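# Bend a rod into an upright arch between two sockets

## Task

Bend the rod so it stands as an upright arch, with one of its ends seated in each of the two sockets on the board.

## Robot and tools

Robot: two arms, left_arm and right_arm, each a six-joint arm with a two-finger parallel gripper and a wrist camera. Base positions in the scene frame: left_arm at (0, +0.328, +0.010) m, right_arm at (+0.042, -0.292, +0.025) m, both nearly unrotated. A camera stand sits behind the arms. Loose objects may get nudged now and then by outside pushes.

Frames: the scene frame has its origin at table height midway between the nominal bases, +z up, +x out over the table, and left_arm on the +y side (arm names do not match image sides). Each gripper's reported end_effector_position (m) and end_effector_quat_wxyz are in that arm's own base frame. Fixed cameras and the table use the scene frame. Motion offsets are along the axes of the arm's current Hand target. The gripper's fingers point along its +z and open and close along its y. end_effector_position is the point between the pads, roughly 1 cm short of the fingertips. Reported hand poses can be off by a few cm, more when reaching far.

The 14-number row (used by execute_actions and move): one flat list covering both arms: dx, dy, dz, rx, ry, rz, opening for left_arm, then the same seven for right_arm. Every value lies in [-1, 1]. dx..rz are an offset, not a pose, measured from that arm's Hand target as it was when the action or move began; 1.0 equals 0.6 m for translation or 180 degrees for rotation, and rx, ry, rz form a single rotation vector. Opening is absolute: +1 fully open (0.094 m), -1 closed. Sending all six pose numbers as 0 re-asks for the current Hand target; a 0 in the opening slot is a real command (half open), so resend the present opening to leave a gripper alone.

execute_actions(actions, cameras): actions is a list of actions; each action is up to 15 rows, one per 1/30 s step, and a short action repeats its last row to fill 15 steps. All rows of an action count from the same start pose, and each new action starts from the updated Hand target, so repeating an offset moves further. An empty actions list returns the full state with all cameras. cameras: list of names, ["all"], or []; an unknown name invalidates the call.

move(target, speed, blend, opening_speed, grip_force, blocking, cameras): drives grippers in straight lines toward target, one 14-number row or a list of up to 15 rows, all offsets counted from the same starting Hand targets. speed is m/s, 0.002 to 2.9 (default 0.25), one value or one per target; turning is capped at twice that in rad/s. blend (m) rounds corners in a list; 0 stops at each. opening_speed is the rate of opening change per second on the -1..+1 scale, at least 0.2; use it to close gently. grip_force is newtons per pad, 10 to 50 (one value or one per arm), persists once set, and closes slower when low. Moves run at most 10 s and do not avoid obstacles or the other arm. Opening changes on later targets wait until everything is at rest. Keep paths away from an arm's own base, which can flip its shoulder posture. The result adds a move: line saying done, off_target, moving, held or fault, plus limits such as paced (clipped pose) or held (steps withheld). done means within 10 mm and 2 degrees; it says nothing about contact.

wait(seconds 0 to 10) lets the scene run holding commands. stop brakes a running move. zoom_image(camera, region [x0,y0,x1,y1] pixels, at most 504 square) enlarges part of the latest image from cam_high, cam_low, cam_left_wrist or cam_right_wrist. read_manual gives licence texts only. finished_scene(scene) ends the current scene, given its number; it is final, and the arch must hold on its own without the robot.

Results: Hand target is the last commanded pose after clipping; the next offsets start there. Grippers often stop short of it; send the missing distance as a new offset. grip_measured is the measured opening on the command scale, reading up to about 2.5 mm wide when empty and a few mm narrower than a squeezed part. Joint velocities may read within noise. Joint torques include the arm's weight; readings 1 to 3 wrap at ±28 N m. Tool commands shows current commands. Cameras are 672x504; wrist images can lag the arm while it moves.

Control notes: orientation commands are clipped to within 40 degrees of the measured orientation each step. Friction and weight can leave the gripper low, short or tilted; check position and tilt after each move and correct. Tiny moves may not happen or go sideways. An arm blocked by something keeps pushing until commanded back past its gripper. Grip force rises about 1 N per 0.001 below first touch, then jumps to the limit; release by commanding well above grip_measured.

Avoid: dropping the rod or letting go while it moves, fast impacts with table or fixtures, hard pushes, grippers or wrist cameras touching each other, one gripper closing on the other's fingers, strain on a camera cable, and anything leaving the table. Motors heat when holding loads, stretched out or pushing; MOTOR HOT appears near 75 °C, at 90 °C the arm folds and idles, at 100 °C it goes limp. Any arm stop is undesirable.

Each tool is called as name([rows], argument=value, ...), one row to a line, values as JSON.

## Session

execute_actions(actions=[])

Scene clock: 0.00 s.
left_arm: end_effector_position=(+0.3883, -0.0450, +0.0885) grip_measured=+1.000 end_effector_quat_wxyz=(+0.583, +0.073, +0.809, -0.029) | right_arm: end_effector_position=(+0.3874, -0.0420, +0.1020) grip_measured=+1.000 end_effector_quat_wxyz=(+0.591, +0.116, +0.793, -0.088)
Joint positions: left_arm=[-0.097 1.555 0.333 0.897 0.041 0.054 0.094] | right_arm=[0.027 1.525 0.348 0.873 0.306 0.091 0.094]
Joint velocities: within noise
Joint torques (N m): no reading
Motor temperatures (°C): left_arm=[22 24 32 36 22 23 22] | right_arm=[25 24 36 33 25 22 22]
Heat: left arm: 36 °C; right arm: 36 °C.
Hand target: left_arm +0.3941, -0.0450, +0.1038; +0.602, +0.073, +0.795, -0.027 | right_arm +0.3904, -0.0427, +0.1098; +0.599, +0.120, +0.787, -0.087
Tool commands: left_gripper/opening=+1.0 right_gripper/opening=+1.0
camera_calibration:
cam_left_wrist: T_world_to_cam=[[-0.110229, -0.991817, -0.0644143, 0.013153], [-0.691535, 0.123083, -0.71178, 0.372235], [0.713883, -0.0339139, -0.699443, -0.0981316], [0, 0, 0, 1]] pos_world=[0.328918, -0.0360984, 0.197159]
cam_right_wrist: T_world_to_cam=[[-0.256972, -0.966141, -0.0231677, 0.0695484], [-0.665725, 0.194344, -0.720445, 0.371063], [0.700554, -0.169711, -0.693125, -0.0872033], [0, 0, 0, 1]] pos_world=[0.325988, -0.0197194, 0.208499]

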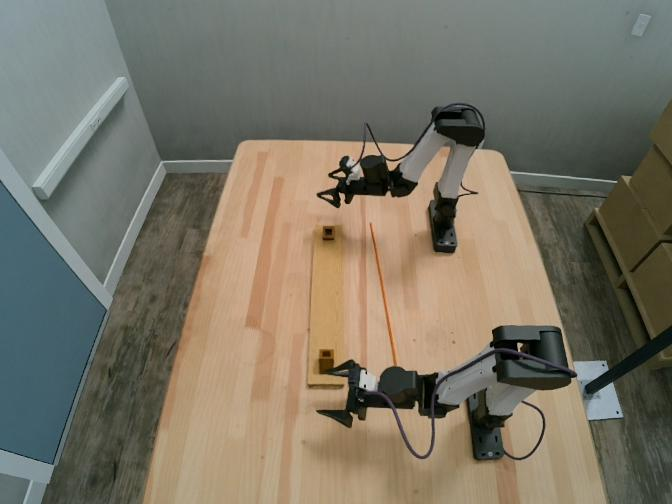

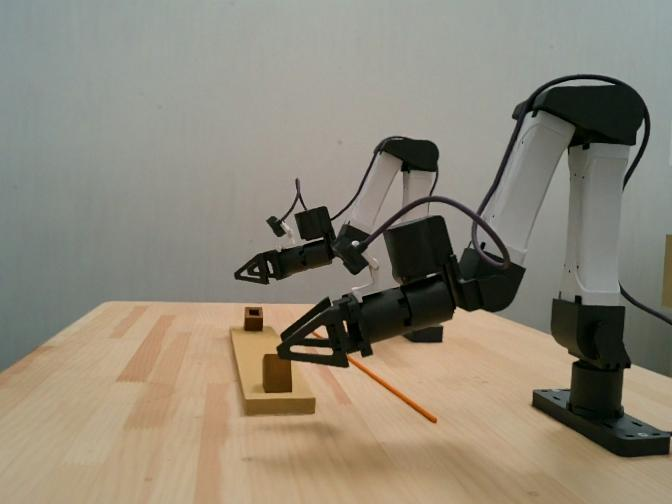

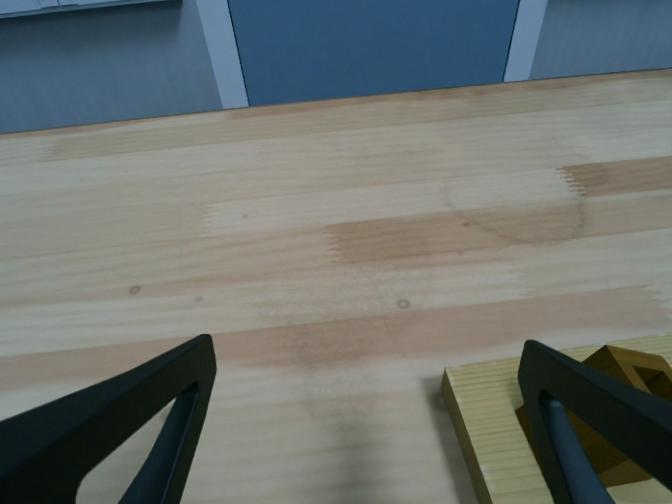

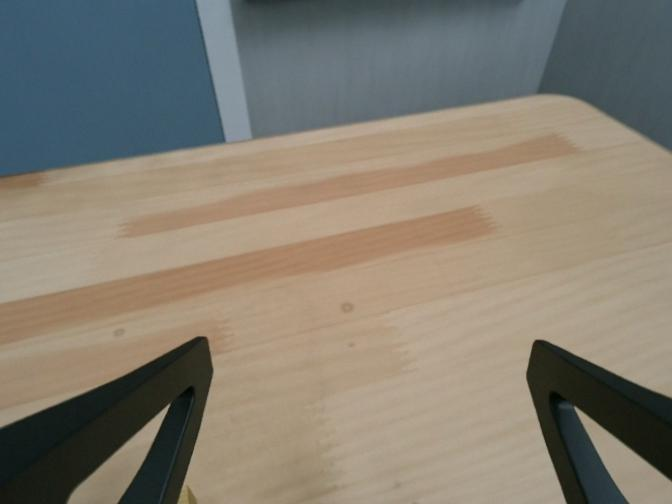

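move(target=[0.083, -0.1695, -0.2767, 0.2434, 0.3944, 0.3787, 1.0, 0.1333, 0.1078, -0.2975, -0.3537, 0.2986, -0.586, 1.0], speed=0.3, cameras=["all"])

Scene clock: 14.87 s.
left_arm: end_effector_position=(+0.2017, -0.1183, +0.0896) grip_measured=+1.000 end_effector_quat_wxyz=(-0.085, +0.654, +0.749, +0.061) | right_arm: end_effector_position=(+0.2181, +0.0749, +0.0746) grip_measured=+1.000 end_effector_quat_wxyz=(+0.069, +0.746, -0.659, +0.071)
Joint positions: left_arm=[-0.631 1.586 1.168 -1.314 -0.135 0.795 0.094] | right_arm=[0.469 1.502 1.03 -1.176 0.184 -1.219 0.094]
Joint torques (N m): left_arm=[-0.62 -4.89 7.61 0.07 -0.27 0.24] | right_arm=[0.13 -4.18 8.31 0.08 0.05 -0.13]
Heat: left arm: 39 °C; right arm: 38 °C.
Hand target: left_arm +0.2076, -0.1196, +0.0969; -0.078, +0.661, +0.743, +0.069 | right_arm +0.2245, +0.0759, +0.0806; +0.069, +0.752, -0.650, +0.080
Off the commanded pose: left_arm 0.010 m, 2 deg | right_arm 0.009 m, 2 deg.
move: done
camera_calibration:
cam_left_wrist: T_world_to_cam=[[-0.993111, -0.114682, -0.0240496, 0.198149], [-0.105139, 0.781504, 0.614978, 0.0936912], [-0.0517321, 0.61327, -0.788178, 0.272195], [0, 0, 0, 1]] pos_world=[0.220716, -0.217425, 0.161685]
cam_right_wrist: T_world_to_cam=[[0.994056, 0.0994851, -0.0442089, -0.212747], [0.105207, -0.77348, 0.625028, 0.0198818], [0.0279862, -0.625964, -0.77935, 0.219582], [0, 0, 0, 1]] pos_world=[0.203245, 0.173994, 0.149299]

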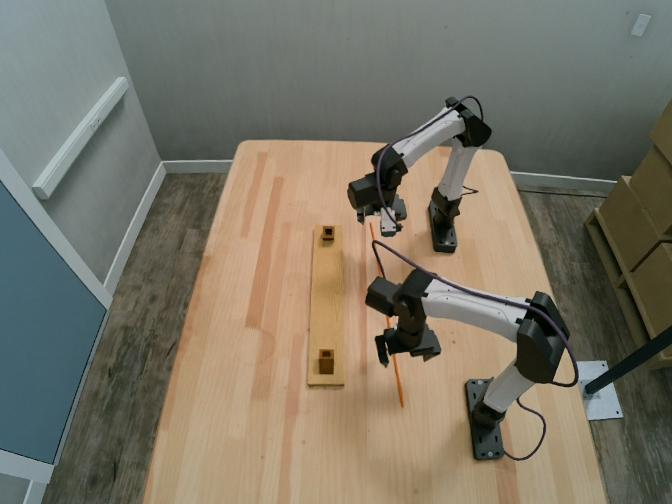

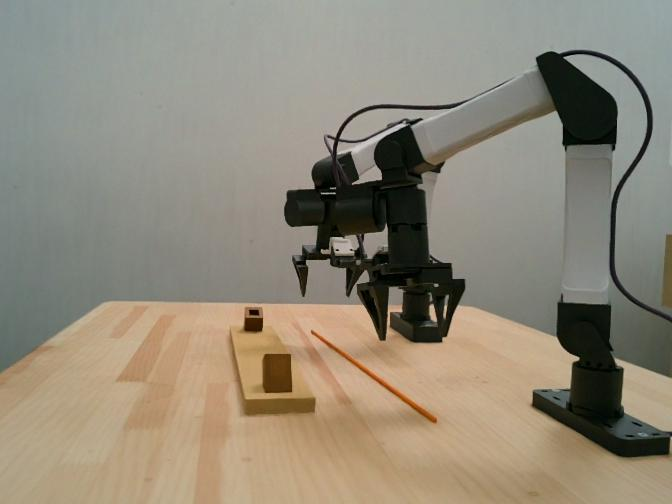

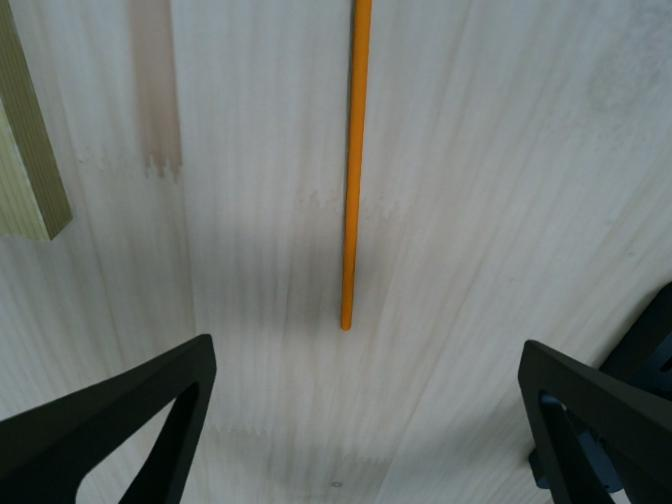

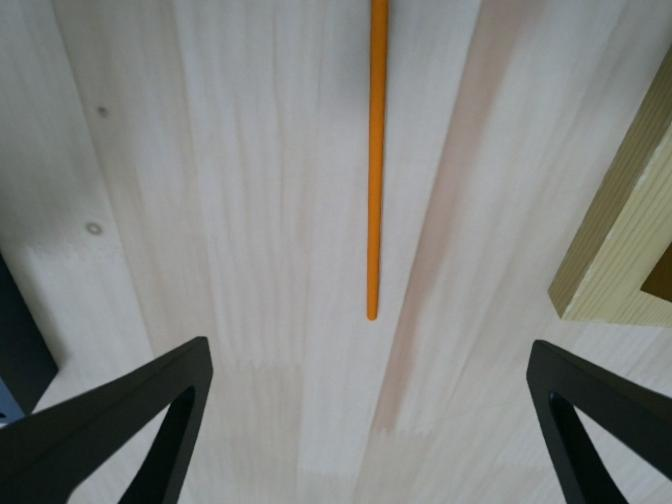

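move(target=[-0.0162, 0.0065, 0.1152, 0, 0, 0.0111, 0.2, -0.0233, -0.0098, 0.1133, 0, 0, 0, 0.2], speed=0.12, cameras=["cam_low", "cam_left_wrist", "cam_right_wrist"])

zoom_image(camera="cam_low", region=[280, 270, 460, 430])

Scene clock: 31.43 s.
left_arm: end_effector_position=(+0.2020, -0.1145, +0.0268) grip_measured=+0.203 end_effector_quat_wxyz=(-0.092, +0.672, +0.732, +0.059) | right_arm: end_effector_position=(+0.2271, +0.0791, +0.0145) grip_measured=+0.202 end_effector_quat_wxyz=(+0.067, +0.749, -0.655, +0.073)
Joint positions: left_arm=[-0.62 1.662 0.985 -1.064 -0.14 0.853 0.057] | right_arm=[0.469 1.62 0.892 -0.914 0.185 -1.229 0.056]
Joint torques (N m): left_arm=[0.47 -5.22 5.01 0.4 -0.26 0.25] | right_arm=[-0.68 -4.93 4.64 0.48 0.04 -0.14]
Motor temperatures (°C): left_arm=[22 26 35 36 22 23 22] | right_arm=[25 26 41 34 25 22 22]
Heat: left arm: 36 °C; right arm: 41 °C.
Hand target: left_arm +0.2109, -0.1144, +0.0273; -0.079, +0.674, +0.731, +0.068 | right_arm +0.2304, +0.0761, +0.0112; +0.069, +0.752, -0.650, +0.080
Off the commanded pose: left_arm 0.009 m, 2 deg | right_arm 0.006 m, 1 deg.
move: done
camera_calibration:
cam_left_wrist: T_world_to_cam=[[-0.997666, -0.0678361, -0.00781683, 0.20324], [-0.058013, 0.781636, 0.621031, 0.119663], [-0.0360184, 0.620035, -0.783747, 0.217915], [0, 0, 0, 1]] pos_world=[0.217556, -0.214861, 0.0980646]
cam_right_wrist: T_world_to_cam=[[0.99311, 0.11012, -0.0400674, -0.225509], [0.11092, -0.773091, 0.624522, 0.0584409], [0.0377963, -0.624663, -0.779979, 0.17287], [0, 0, 0, 1]] pos_world=[0.210939, 0.177999, 0.0893019]
Images, in order (width x height): cam_low 672x504, cam_left_wrist 672x504, cam_right_wrist 672x504.

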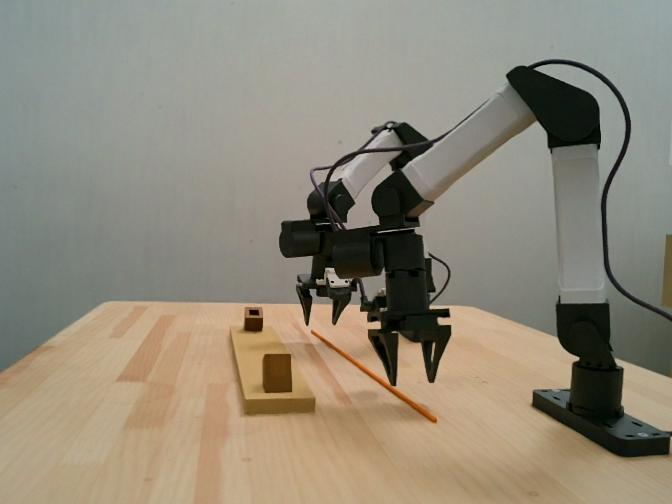

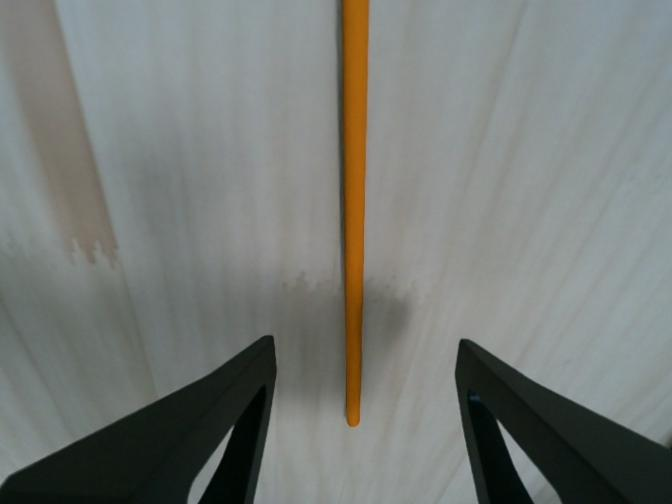

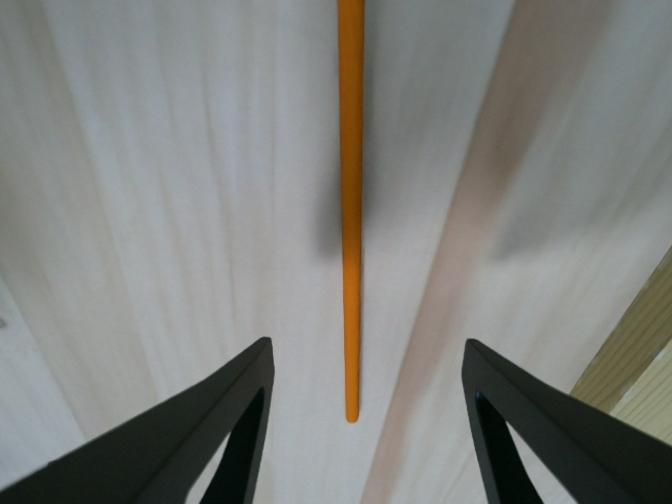

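Scaled by 2.800 from the camera's 672x504 image, which has a finer 960x720 frame.

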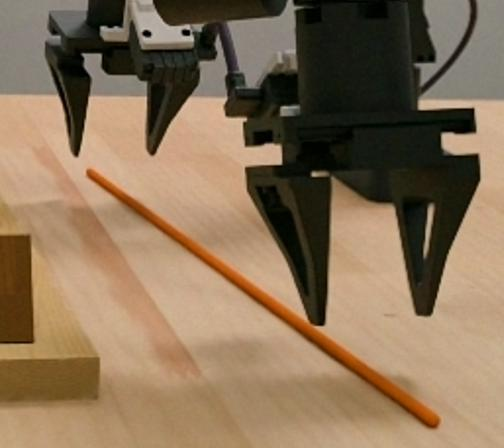

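move(target=[-0.008, 0.0055, 0.0472, 0, 0, 0, 0.2, -0.006, 0.0083, 0.0515, 0, 0, 0, 0.2], speed=0.06, cameras=["cam_low", "cam_left_wrist", "cam_right_wrist"])

zoom_image(camera="cam_low", region=[350, 320, 470, 430])

zoom_image(camera="cam_low", region=[280, 280, 380, 350])

Scene clock: 36.30 s.
left_arm: end_effector_position=(+0.2043, -0.1110, +0.0015) grip_measured=+0.203 end_effector_quat_wxyz=(-0.096, +0.673, +0.731, +0.065) | right_arm: end_effector_position=(+0.2230, +0.0765, -0.0163) grip_measured=+0.202 end_effector_quat_wxyz=(+0.067, +0.751, -0.653, +0.074)
Joint positions: left_arm=[-0.612 1.716 0.93 -0.959 -0.154 0.862 0.056] | right_arm=[0.469 1.671 0.803 -0.773 0.188 -1.234 0.056]
Joint torques (N m): left_arm=[0.55 -4.94 4.4 0.53 -0.2 0.26] | right_arm=[-1.09 -4.82 4.12 0.5 0.02 -0.14]
Heat: left arm: 36 °C; right arm: 41 °C.
Hand target: left_arm +0.2139, -0.1129, -0.0014; -0.079, +0.674, +0.731, +0.068 | right_arm +0.2259, +0.0725, -0.0197; +0.069, +0.752, -0.650, +0.080
Off the commanded pose: left_arm 0.010 m, 2 deg | right_arm 0.006 m, 1 deg.
move: done
camera_calibration:
cam_left_wrist: T_world_to_cam=[[-0.99789, -0.0640295, -0.0107377, 0.206062], [-0.0564262, 0.773535, 0.631237, 0.131534], [-0.0321118, 0.630511, -0.775516, 0.196347], [0, 0, 0, 1]] pos_world=[0.219355, -0.212351, 0.0714536]
cam_right_wrist: T_world_to_cam=[[0.992651, 0.114716, -0.038518, -0.222501], [0.113435, -0.771261, 0.626329, 0.0754448], [0.0421426, -0.626096, -0.778606, 0.146449], [0, 0, 0, 1]] pos_world=[0.206136, 0.175403, 0.0582022]
Images, in order (width x height): cam_low 672x504, cam_left_wrist 672x504, cam_right_wrist 672x504.

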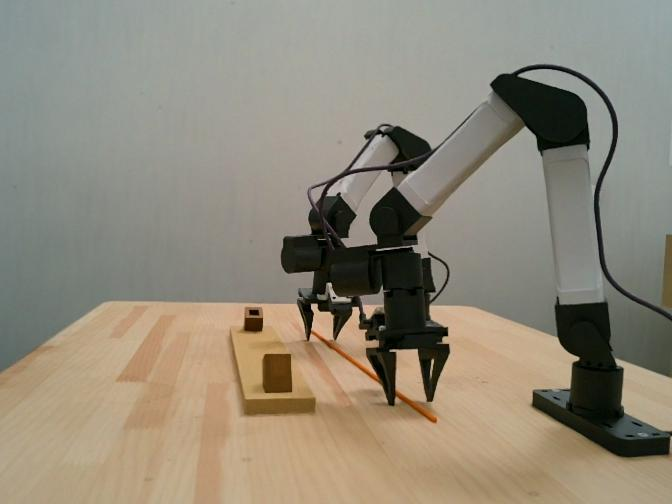

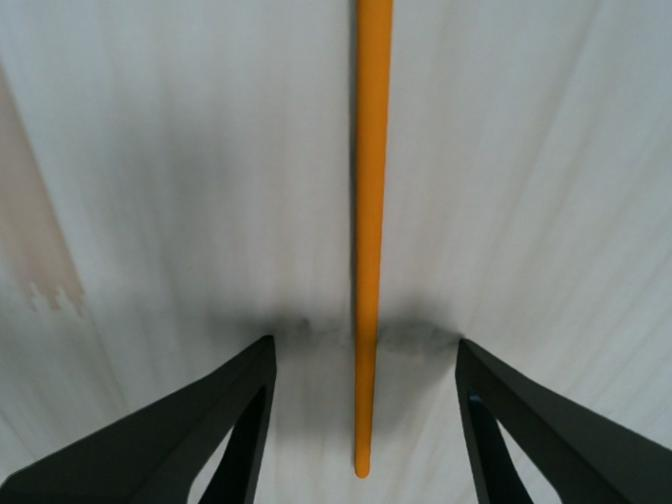

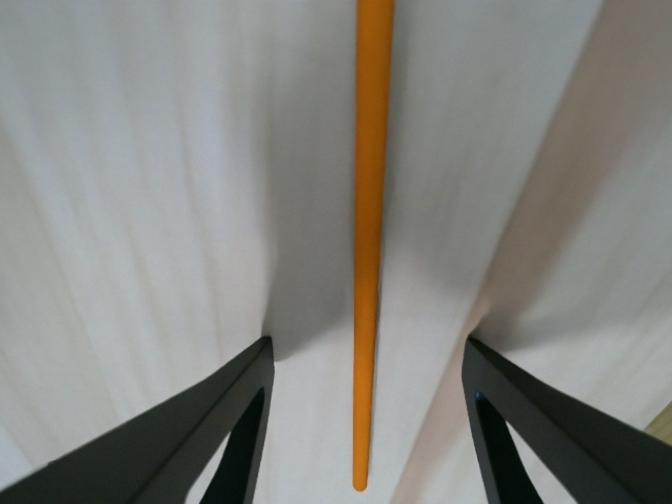

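Scaled by 4.200 from the camera's 672x504 image, which has a finer 960x720 frame.

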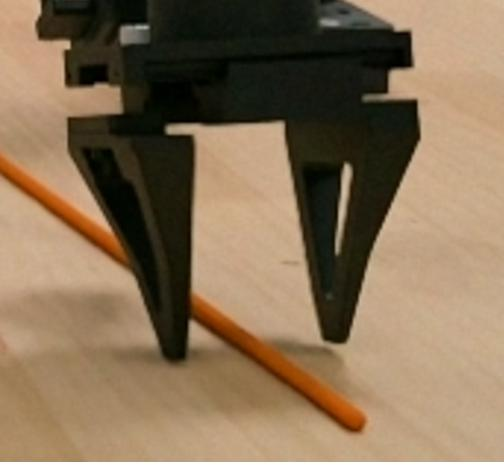

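Scaled by 5.040 from the camera's 672x504 image, which has a finer 960x720 frame.

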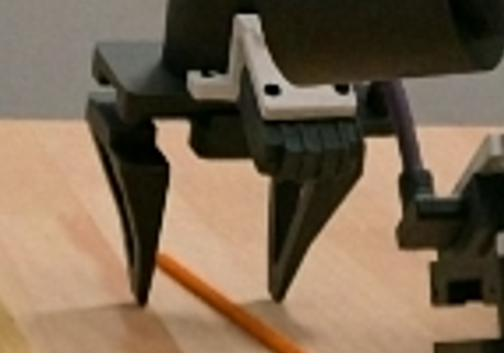

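move([
  [-0.0012, 0, 0.0062, 0, 0, 0, 0.2, -0.0002, 0, 0.0012, 0, 0, 0, 0.2],
  [-0.0012, 0, 0.0062, 0, 0, 0, -1.0, -0.0002, 0, 0.0012, 0, 0, 0, -1.0],
], speed=0.04, opening_speed=1.0, cameras=["cam_left_wrist", "cam_right_wrist"])

Scene clock: 40.17 s.
left_arm: end_effector_position=(+0.2119, -0.1103, +0.0005) grip_measured=-0.865 end_effector_quat_wxyz=(-0.085, +0.672, +0.732, +0.073) | right_arm: end_effector_position=(+0.2236, +0.0768, -0.0163) grip_measured=-0.907 end_effector_quat_wxyz=(+0.066, +0.751, -0.653, +0.075)
Joint positions: left_arm=[-0.602 1.716 0.928 -0.932 -0.167 0.872 0.006] | right_arm=[0.469 1.671 0.803 -0.77 0.188 -1.235 0.004]
Joint torques (N m): left_arm=[0.4 -4.29 3.86 0.51 -0.07 0.23] | right_arm=[-1.1 -4.67 4 0.51 0.02 -0.13]
Heat: left arm: 36 °C; right arm: 40 °C.
Hand target: left_arm +0.2139, -0.1129, -0.0052; -0.079, +0.674, +0.731, +0.068 | right_arm +0.2259, +0.0725, -0.0205; +0.069, +0.752, -0.650, +0.080
Off the commanded pose: left_arm 0.007 m, 1 deg | right_arm 0.006 m, 1 deg.
move: done; target 2's new opening was sent with left_arm's hand 0.011 m and 2 deg from that target
camera_calibration:
cam_left_wrist: T_world_to_cam=[[-0.997258, -0.0637063, -0.0376437, 0.213571], [-0.0732213, 0.776115, 0.626326, 0.136005], [-0.010685, 0.627365, -0.778652, 0.190489], [0, 0, 0, 1]] pos_world=[0.224979, -0.211455, 0.0711811]
cam_right_wrist: T_world_to_cam=[[0.992564, 0.116304, -0.0359149, -0.223327], [0.113085, -0.771906, 0.625598, 0.0757182], [0.0450365, -0.625007, -0.779319, 0.145889], [0, 0, 0, 1]] pos_world=[0.206534, 0.175603, 0.0583039]
Images, in order (width x height): cam_left_wrist 672x504, cam_right_wrist 672x504.

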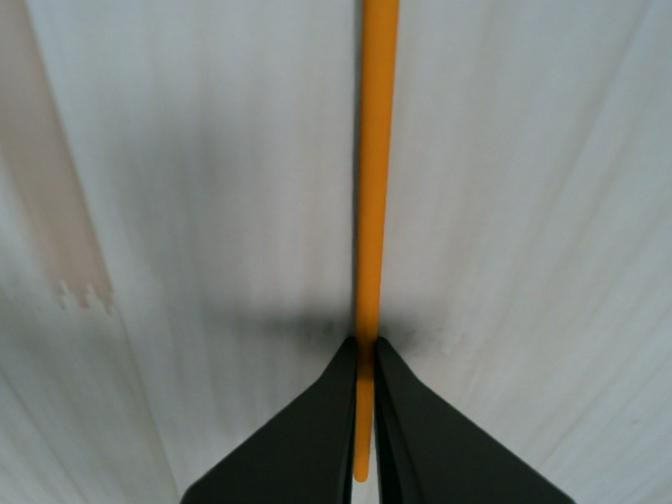

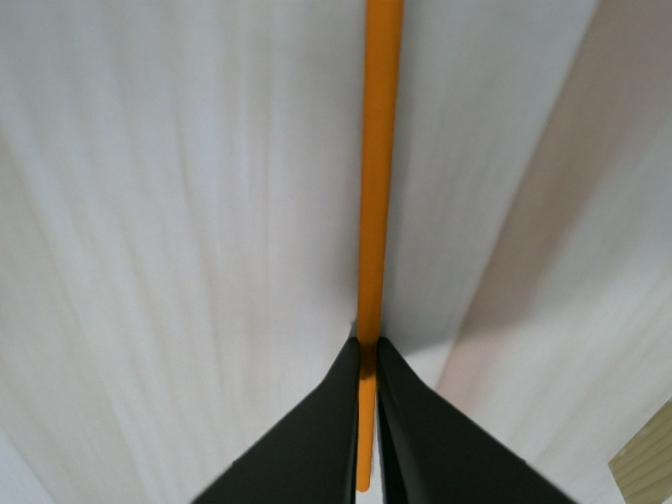

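move([
  [0.0311, -0.0011, -0.1466, 0, 0, 0, -1.0, 0.0315, 0, -0.1464, 0, 0, 0, -1.0],
  [0.0202, 0.2705, -0.3647, -0.3847, -0.1243, -0.1662, -1.0, 0.1145, -0.2328, -0.326, 0.3829, -0.1053, 0.1927, -1.0],
], speed=[0.12, 0.2], blend=[0.03, 0], cameras=["all"])

zoom_image(camera="cam_high", region=[295, 320, 375, 400])

zoom_image(camera="cam_high", region=[295, 190, 375, 260])

Scene clock: 57.07 s.
left_arm: end_effector_position=(+0.3715, -0.1330, +0.1934) grip_measured=-0.865 end_effector_quat_wxyz=(+0.430, +0.434, +0.707, +0.356) | right_arm: end_effector_position=(+0.3643, +0.0694, +0.1809) grip_measured=-0.907 end_effector_quat_wxyz=(+0.467, -0.473, +0.671, -0.329)
Joint positions: left_arm=[-0.634 1.333 0.793 0.021 -0.706 0.888 0.006] | right_arm=[0.332 1.123 0.547 0.203 0.311 -1.11 0.004]
Joint torques (N m): left_arm=[0.25 -4.11 6.68 2.74 -0.34 0.04] | right_arm=[-1.1 -2.5 6.24 3.08 -0.05 0.53]
Heat: left arm: 36 °C; right arm: 40 °C.
Hand target: left_arm +0.3800, -0.1329, +0.2101; +0.463, +0.402, +0.704, +0.358 | right_arm +0.3679, +0.0668, +0.1852; +0.486, -0.448, +0.676, -0.326
Off the commanded pose: left_arm 0.019 m, 5 deg | right_arm 0.006 m, 4 deg.
move: off_target (left_arm, right_arm)
camera_calibration:
cam_left_wrist: T_world_to_cam=[[-0.265707, -0.351893, -0.897536, 0.234717], [-0.633547, 0.765473, -0.11256, 0.394019], [0.726649, 0.538723, -0.426332, 0.00280061], [0, 0, 0, 1]] pos_world=[0.30996, -0.220525, 0.256212]
cam_right_wrist: T_world_to_cam=[[0.361136, -0.349741, 0.864443, -0.255376], [-0.532306, -0.83845, -0.116844, 0.304779], [0.765657, -0.417951, -0.488963, -0.0408161], [0, 0, 0, 1]] pos_world=[0.285712, 0.149167, 0.236412]

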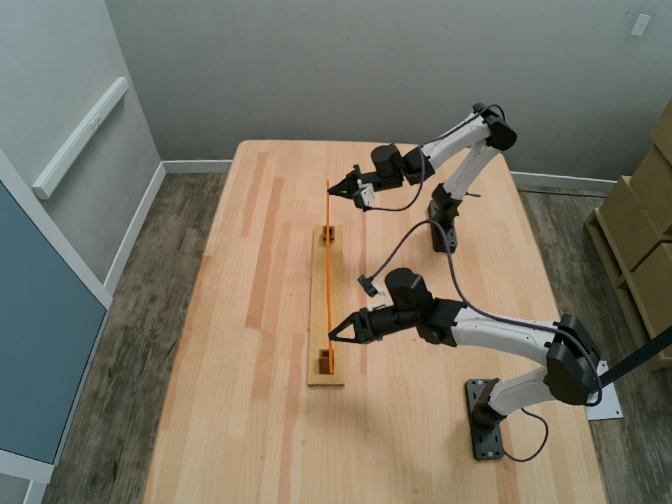

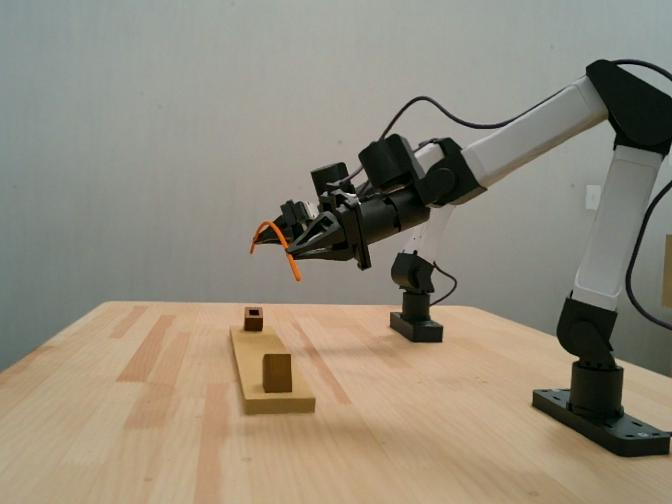

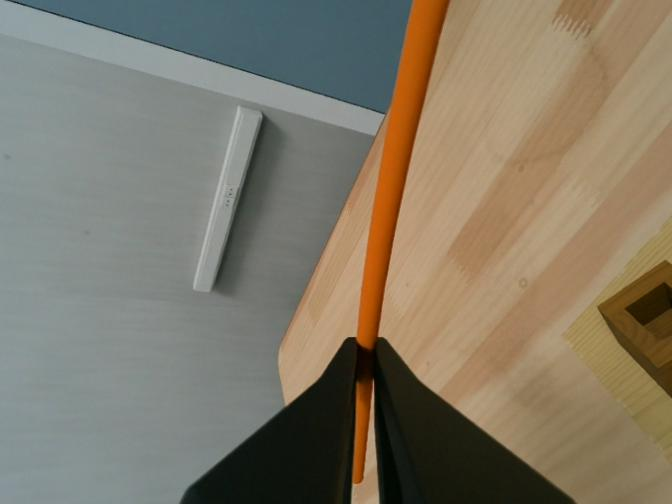

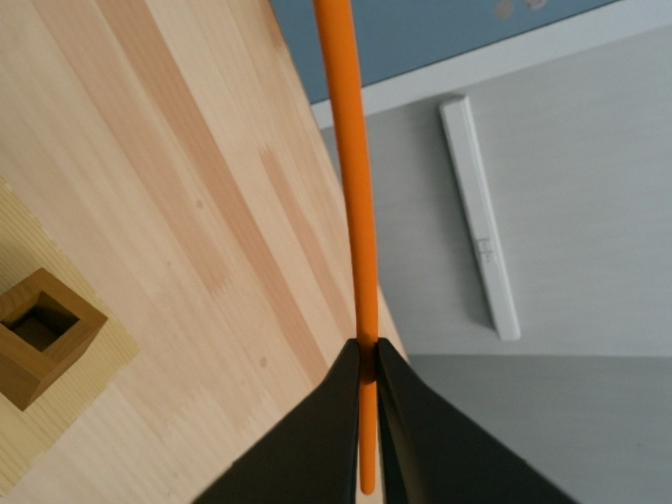

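Scaled by 6.300 from the camera's 672x504 image, which has a finer 960x720 frame.

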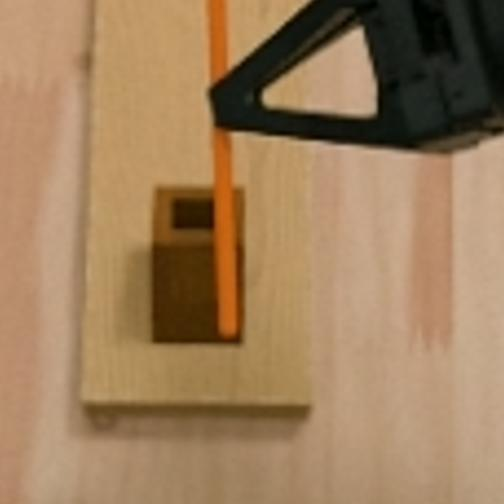

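Scaled by 6.300 from the camera's 672x504 image, which has a finer 960x720 frame.

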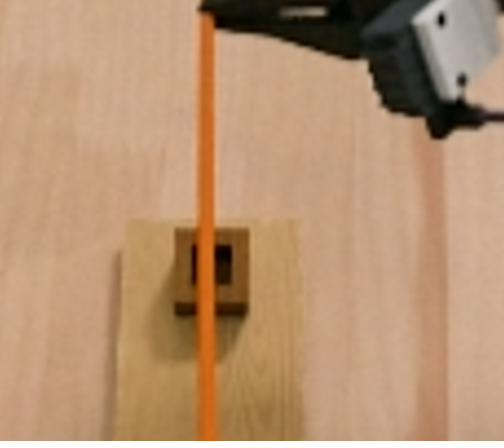

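zoom_image(camera="cam_left_wrist", region=[552, 230, 672, 410])

zoom_image(camera="cam_right_wrist", region=[0, 240, 130, 430])

Scaled by 2.800 from the camera's 672x504 image, which has a finer 960x720 frame.

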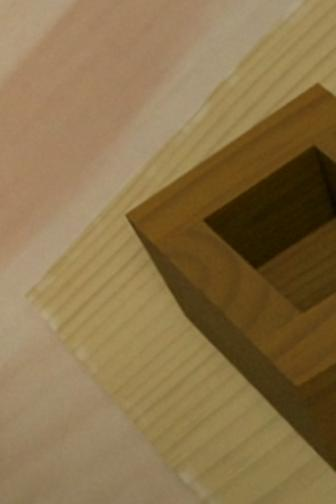

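Scaled by 2.653 from the camera's 672x504 image, which has a finer 960x720 frame.

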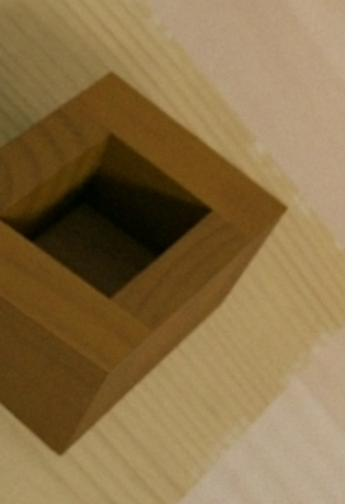

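move([
  [-0.0225, -0.0208, 0.0103, 0.0289, -0.0439, -0.1175, -1.0, -0.0255, 0.03, -0.0002, -0.02, -0.0389, 0.1172, -1.0],
  [-0.0572, -0.0738, 0.0147, 0.0578, -0.0878, -0.235, -1.0, -0.0585, 0.0813, 0.0063, -0.04, -0.0778, 0.2344, -1.0],
], speed=0.12, blend=[0.015, 0], cameras=["all"])

zoom_image(camera="cam_high", region=[295, 310, 385, 400])

zoom_image(camera="cam_high", region=[295, 180, 375, 260])

zoom_image(camera="cam_low", region=[210, 220, 330, 420])

Scene clock: 77.63 s.
left_arm: end_effector_position=(+0.3809, -0.1636, +0.1572) grip_measured=-0.865 end_effector_quat_wxyz=(+0.565, +0.238, +0.784, +0.100) | right_arm: end_effector_position=(+0.3620, +0.1029, +0.1439) grip_measured=-0.907 end_effector_quat_wxyz=(+0.591, -0.257, +0.761, -0.080)
Joint positions: left_arm=[-0.583 1.406 0.628 0.392 -0.434 0.301 0.006] | right_arm=[0.345 1.246 0.38 0.569 0.147 -0.415 0.004]
Joint torques (N m): left_arm=[-0.9 -4.45 6.42 3.12 0.21 -0.49] | right_arm=[0.57 -2.95 5.83 3.33 -0.63 0.89]
Motor temperatures (°C): left_arm=[22 27 37 45 22 23 24] | right_arm=[25 25 41 39 25 23 23]
Heat: left arm: 45 °C; right arm: 41 °C.
Hand target: left_arm +0.3864, -0.1812, +0.1810; +0.613, +0.205, +0.761, +0.047 | right_arm +0.3619, +0.1180, +0.1541; +0.619, -0.239, +0.747, -0.032
Off the commanded pose: left_arm 0.030 m, 9 deg | right_arm 0.018 m, 7 deg.
move: off_target (left_arm, right_arm)
camera_calibration:
cam_left_wrist: T_world_to_cam=[[-0.216777, -0.86533, -0.451899, 0.0213085], [-0.635211, 0.476538, -0.607798, 0.450639], [0.741293, 0.155294, -0.652969, -0.0356889], [0, 0, 0, 1]] pos_world=[0.317326, -0.190765, 0.260223]
cam_right_wrist: T_world_to_cam=[[0.329307, -0.855539, 0.399512, -0.0804891], [-0.581279, -0.517118, -0.628254, 0.385638], [0.744091, -0.0253396, -0.667598, -0.0500297], [0, 0, 0, 1]] pos_world=[0.287896, 0.129291, 0.241036]

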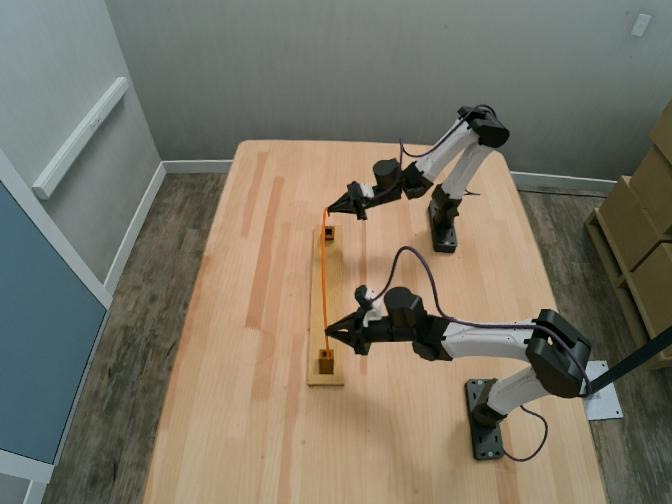

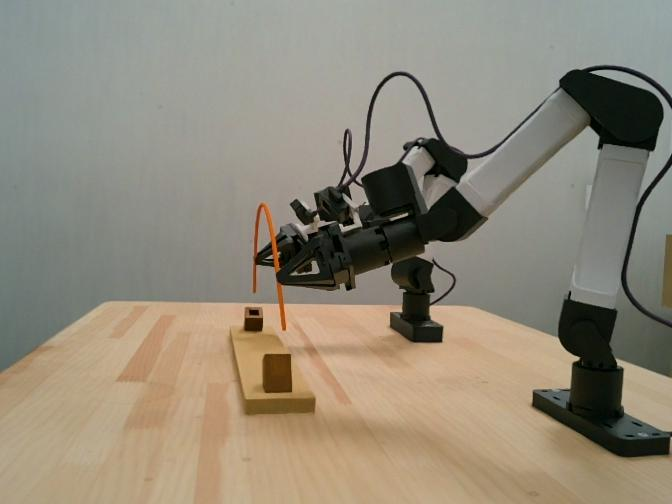

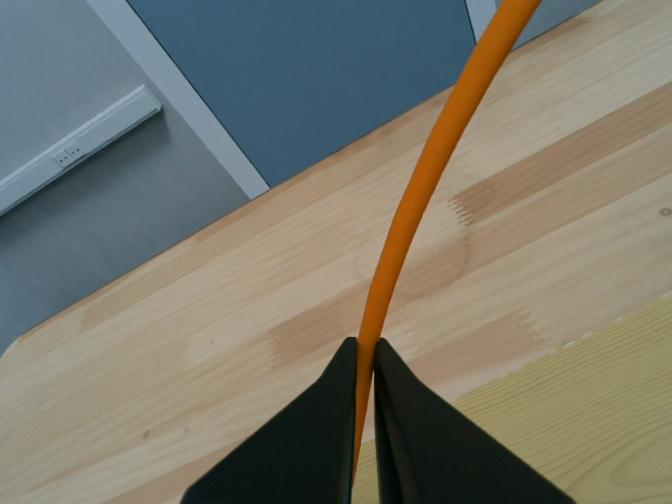

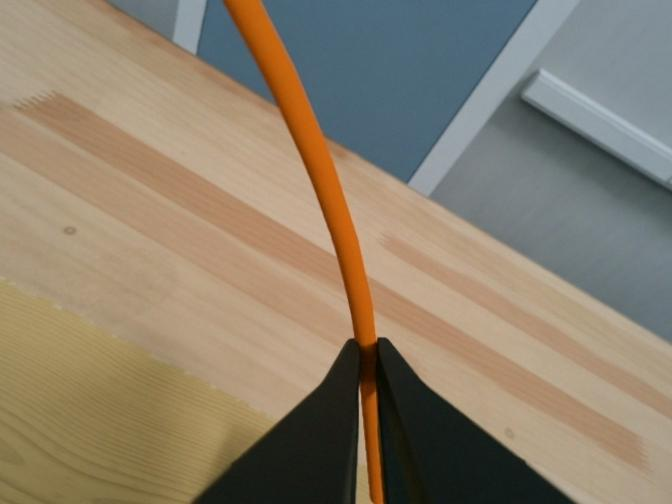

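Scaled by 5.600 from the camera's 672x504 image, which has a finer 960x720 frame.

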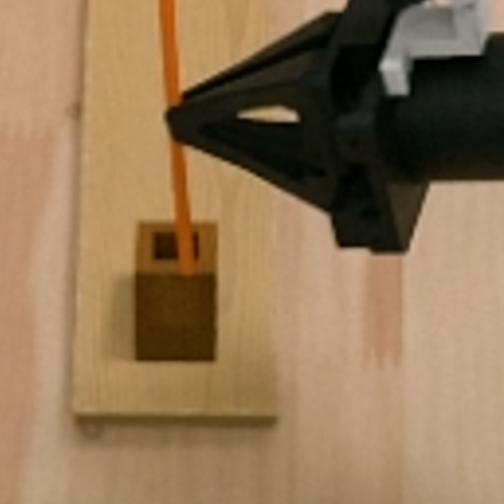

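Scaled by 6.300 from the camera's 672x504 image, which has a finer 960x720 frame.

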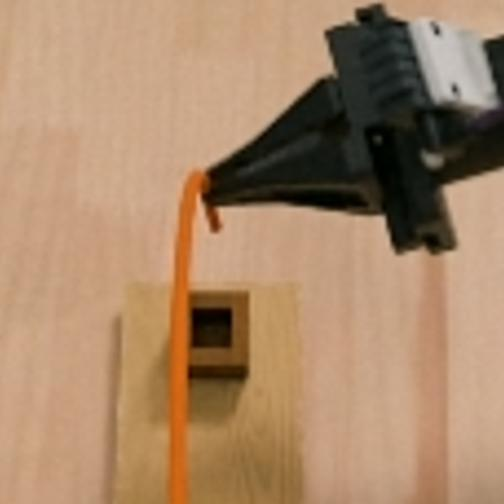

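Scaled by 2.520 from the camera's 672x504 image, which has a finer 960x720 frame.

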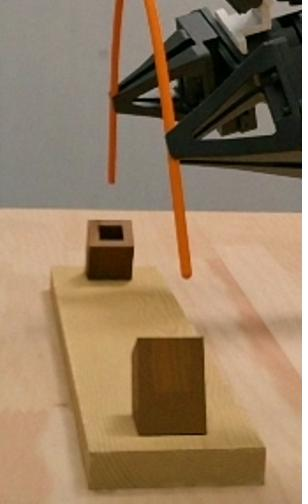

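move(target=[0.0198, -0.075, 0.03, 0.0144, -0.0187, -0.0189, -1.0, 0.0105, 0.0762, 0.0285, -0.0199, -0.0041, 0.0144, -1.0], speed=0.08, cameras=["all"])

zoom_image(camera="cam_high", region=[295, 310, 385, 400])

zoom_image(camera="cam_high", region=[295, 180, 375, 260])

zoom_image(camera="cam_low", region=[210, 220, 330, 420])

Scene clock: 90.37 s.
left_arm: end_effector_position=(+0.3891, -0.1864, +0.1240) grip_measured=-0.865 end_effector_quat_wxyz=(+0.583, +0.201, +0.784, +0.074) | right_arm: end_effector_position=(+0.3678, +0.1315, +0.1185) grip_measured=-0.907 end_effector_quat_wxyz=(+0.591, -0.231, +0.771, -0.051)
Joint positions: left_arm=[-0.635 1.598 0.598 0.642 -0.483 0.206 0.006] | right_arm=[0.444 1.427 0.38 0.738 0.228 -0.306 0.004]
Joint torques (N m): left_arm=[-2.89 -5.23 6.41 3.2 0.51 -0.17] | right_arm=[2.47 -3.74 5.16 3.36 -0.9 0.53]
Heat: left arm: 48 °C; right arm: 42 °C.
Hand target: left_arm +0.3902, -0.2210, +0.1513; +0.632, +0.198, +0.750, +0.005 | right_arm +0.3627, +0.1601, +0.1286; +0.616, -0.242, +0.749, +0.006
Off the commanded pose: left_arm 0.044 m, 10 deg | right_arm 0.031 m, 8 deg.
move: off_target (left_arm, right_arm)
camera_calibration:
cam_left_wrist: T_world_to_cam=[[-0.185417, -0.908052, -0.375583, -0.0413196], [-0.631381, 0.402965, -0.662554, 0.438041], [0.75298, 0.114287, -0.648043, -0.072629], [0, 0, 0, 1]] pos_world=[0.323597, -0.205735, 0.22764]
cam_right_wrist: T_world_to_cam=[[0.328995, -0.885987, 0.326788, -0.0350591], [-0.600521, -0.463356, -0.651671, 0.390573], [0.728791, 0.0181531, -0.684495, -0.068634], [0, 0, 0, 1]] pos_world=[0.296101, 0.151158, 0.219002]

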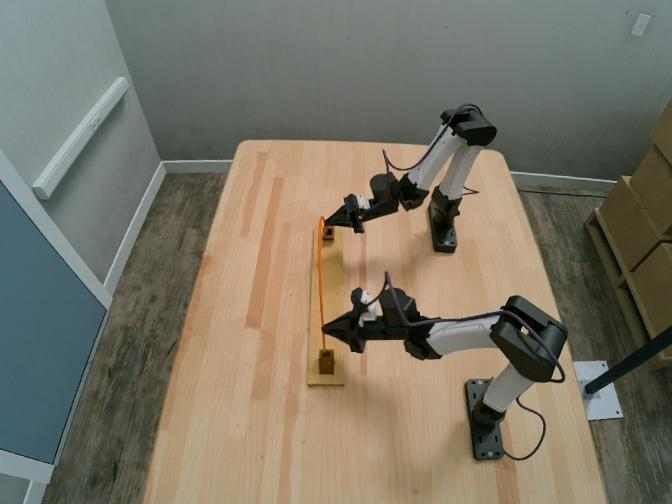

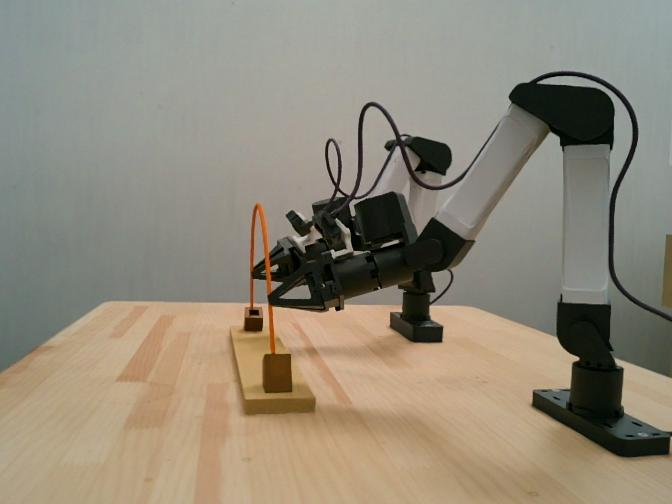

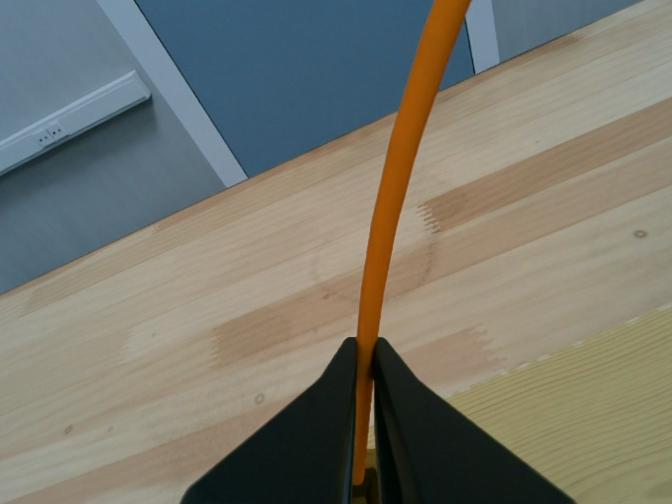

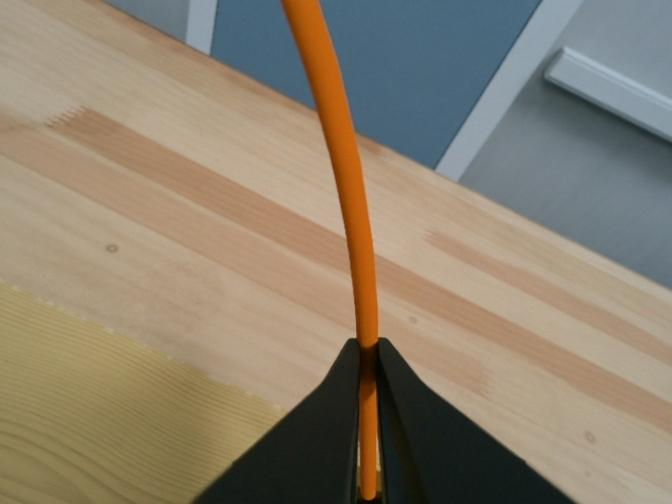

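Scaled by 5.600 from the camera's 672x504 image, which has a finer 960x720 frame.

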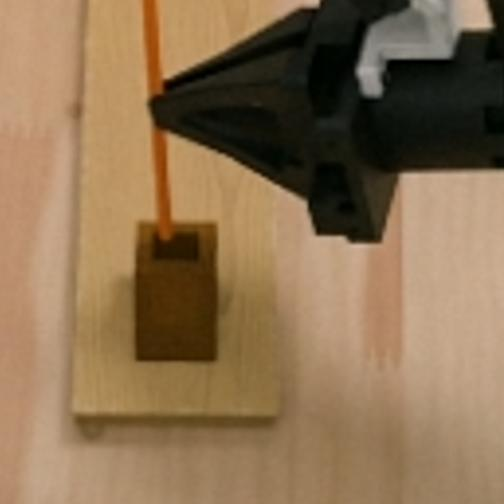

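Scaled by 6.300 from the camera's 672x504 image, which has a finer 960x720 frame.

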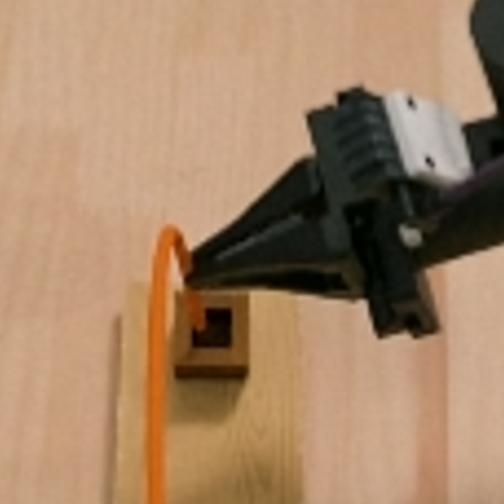

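Scaled by 2.520 from the camera's 672x504 image, which has a finer 960x720 frame.

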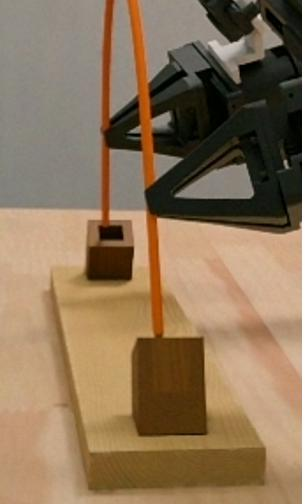

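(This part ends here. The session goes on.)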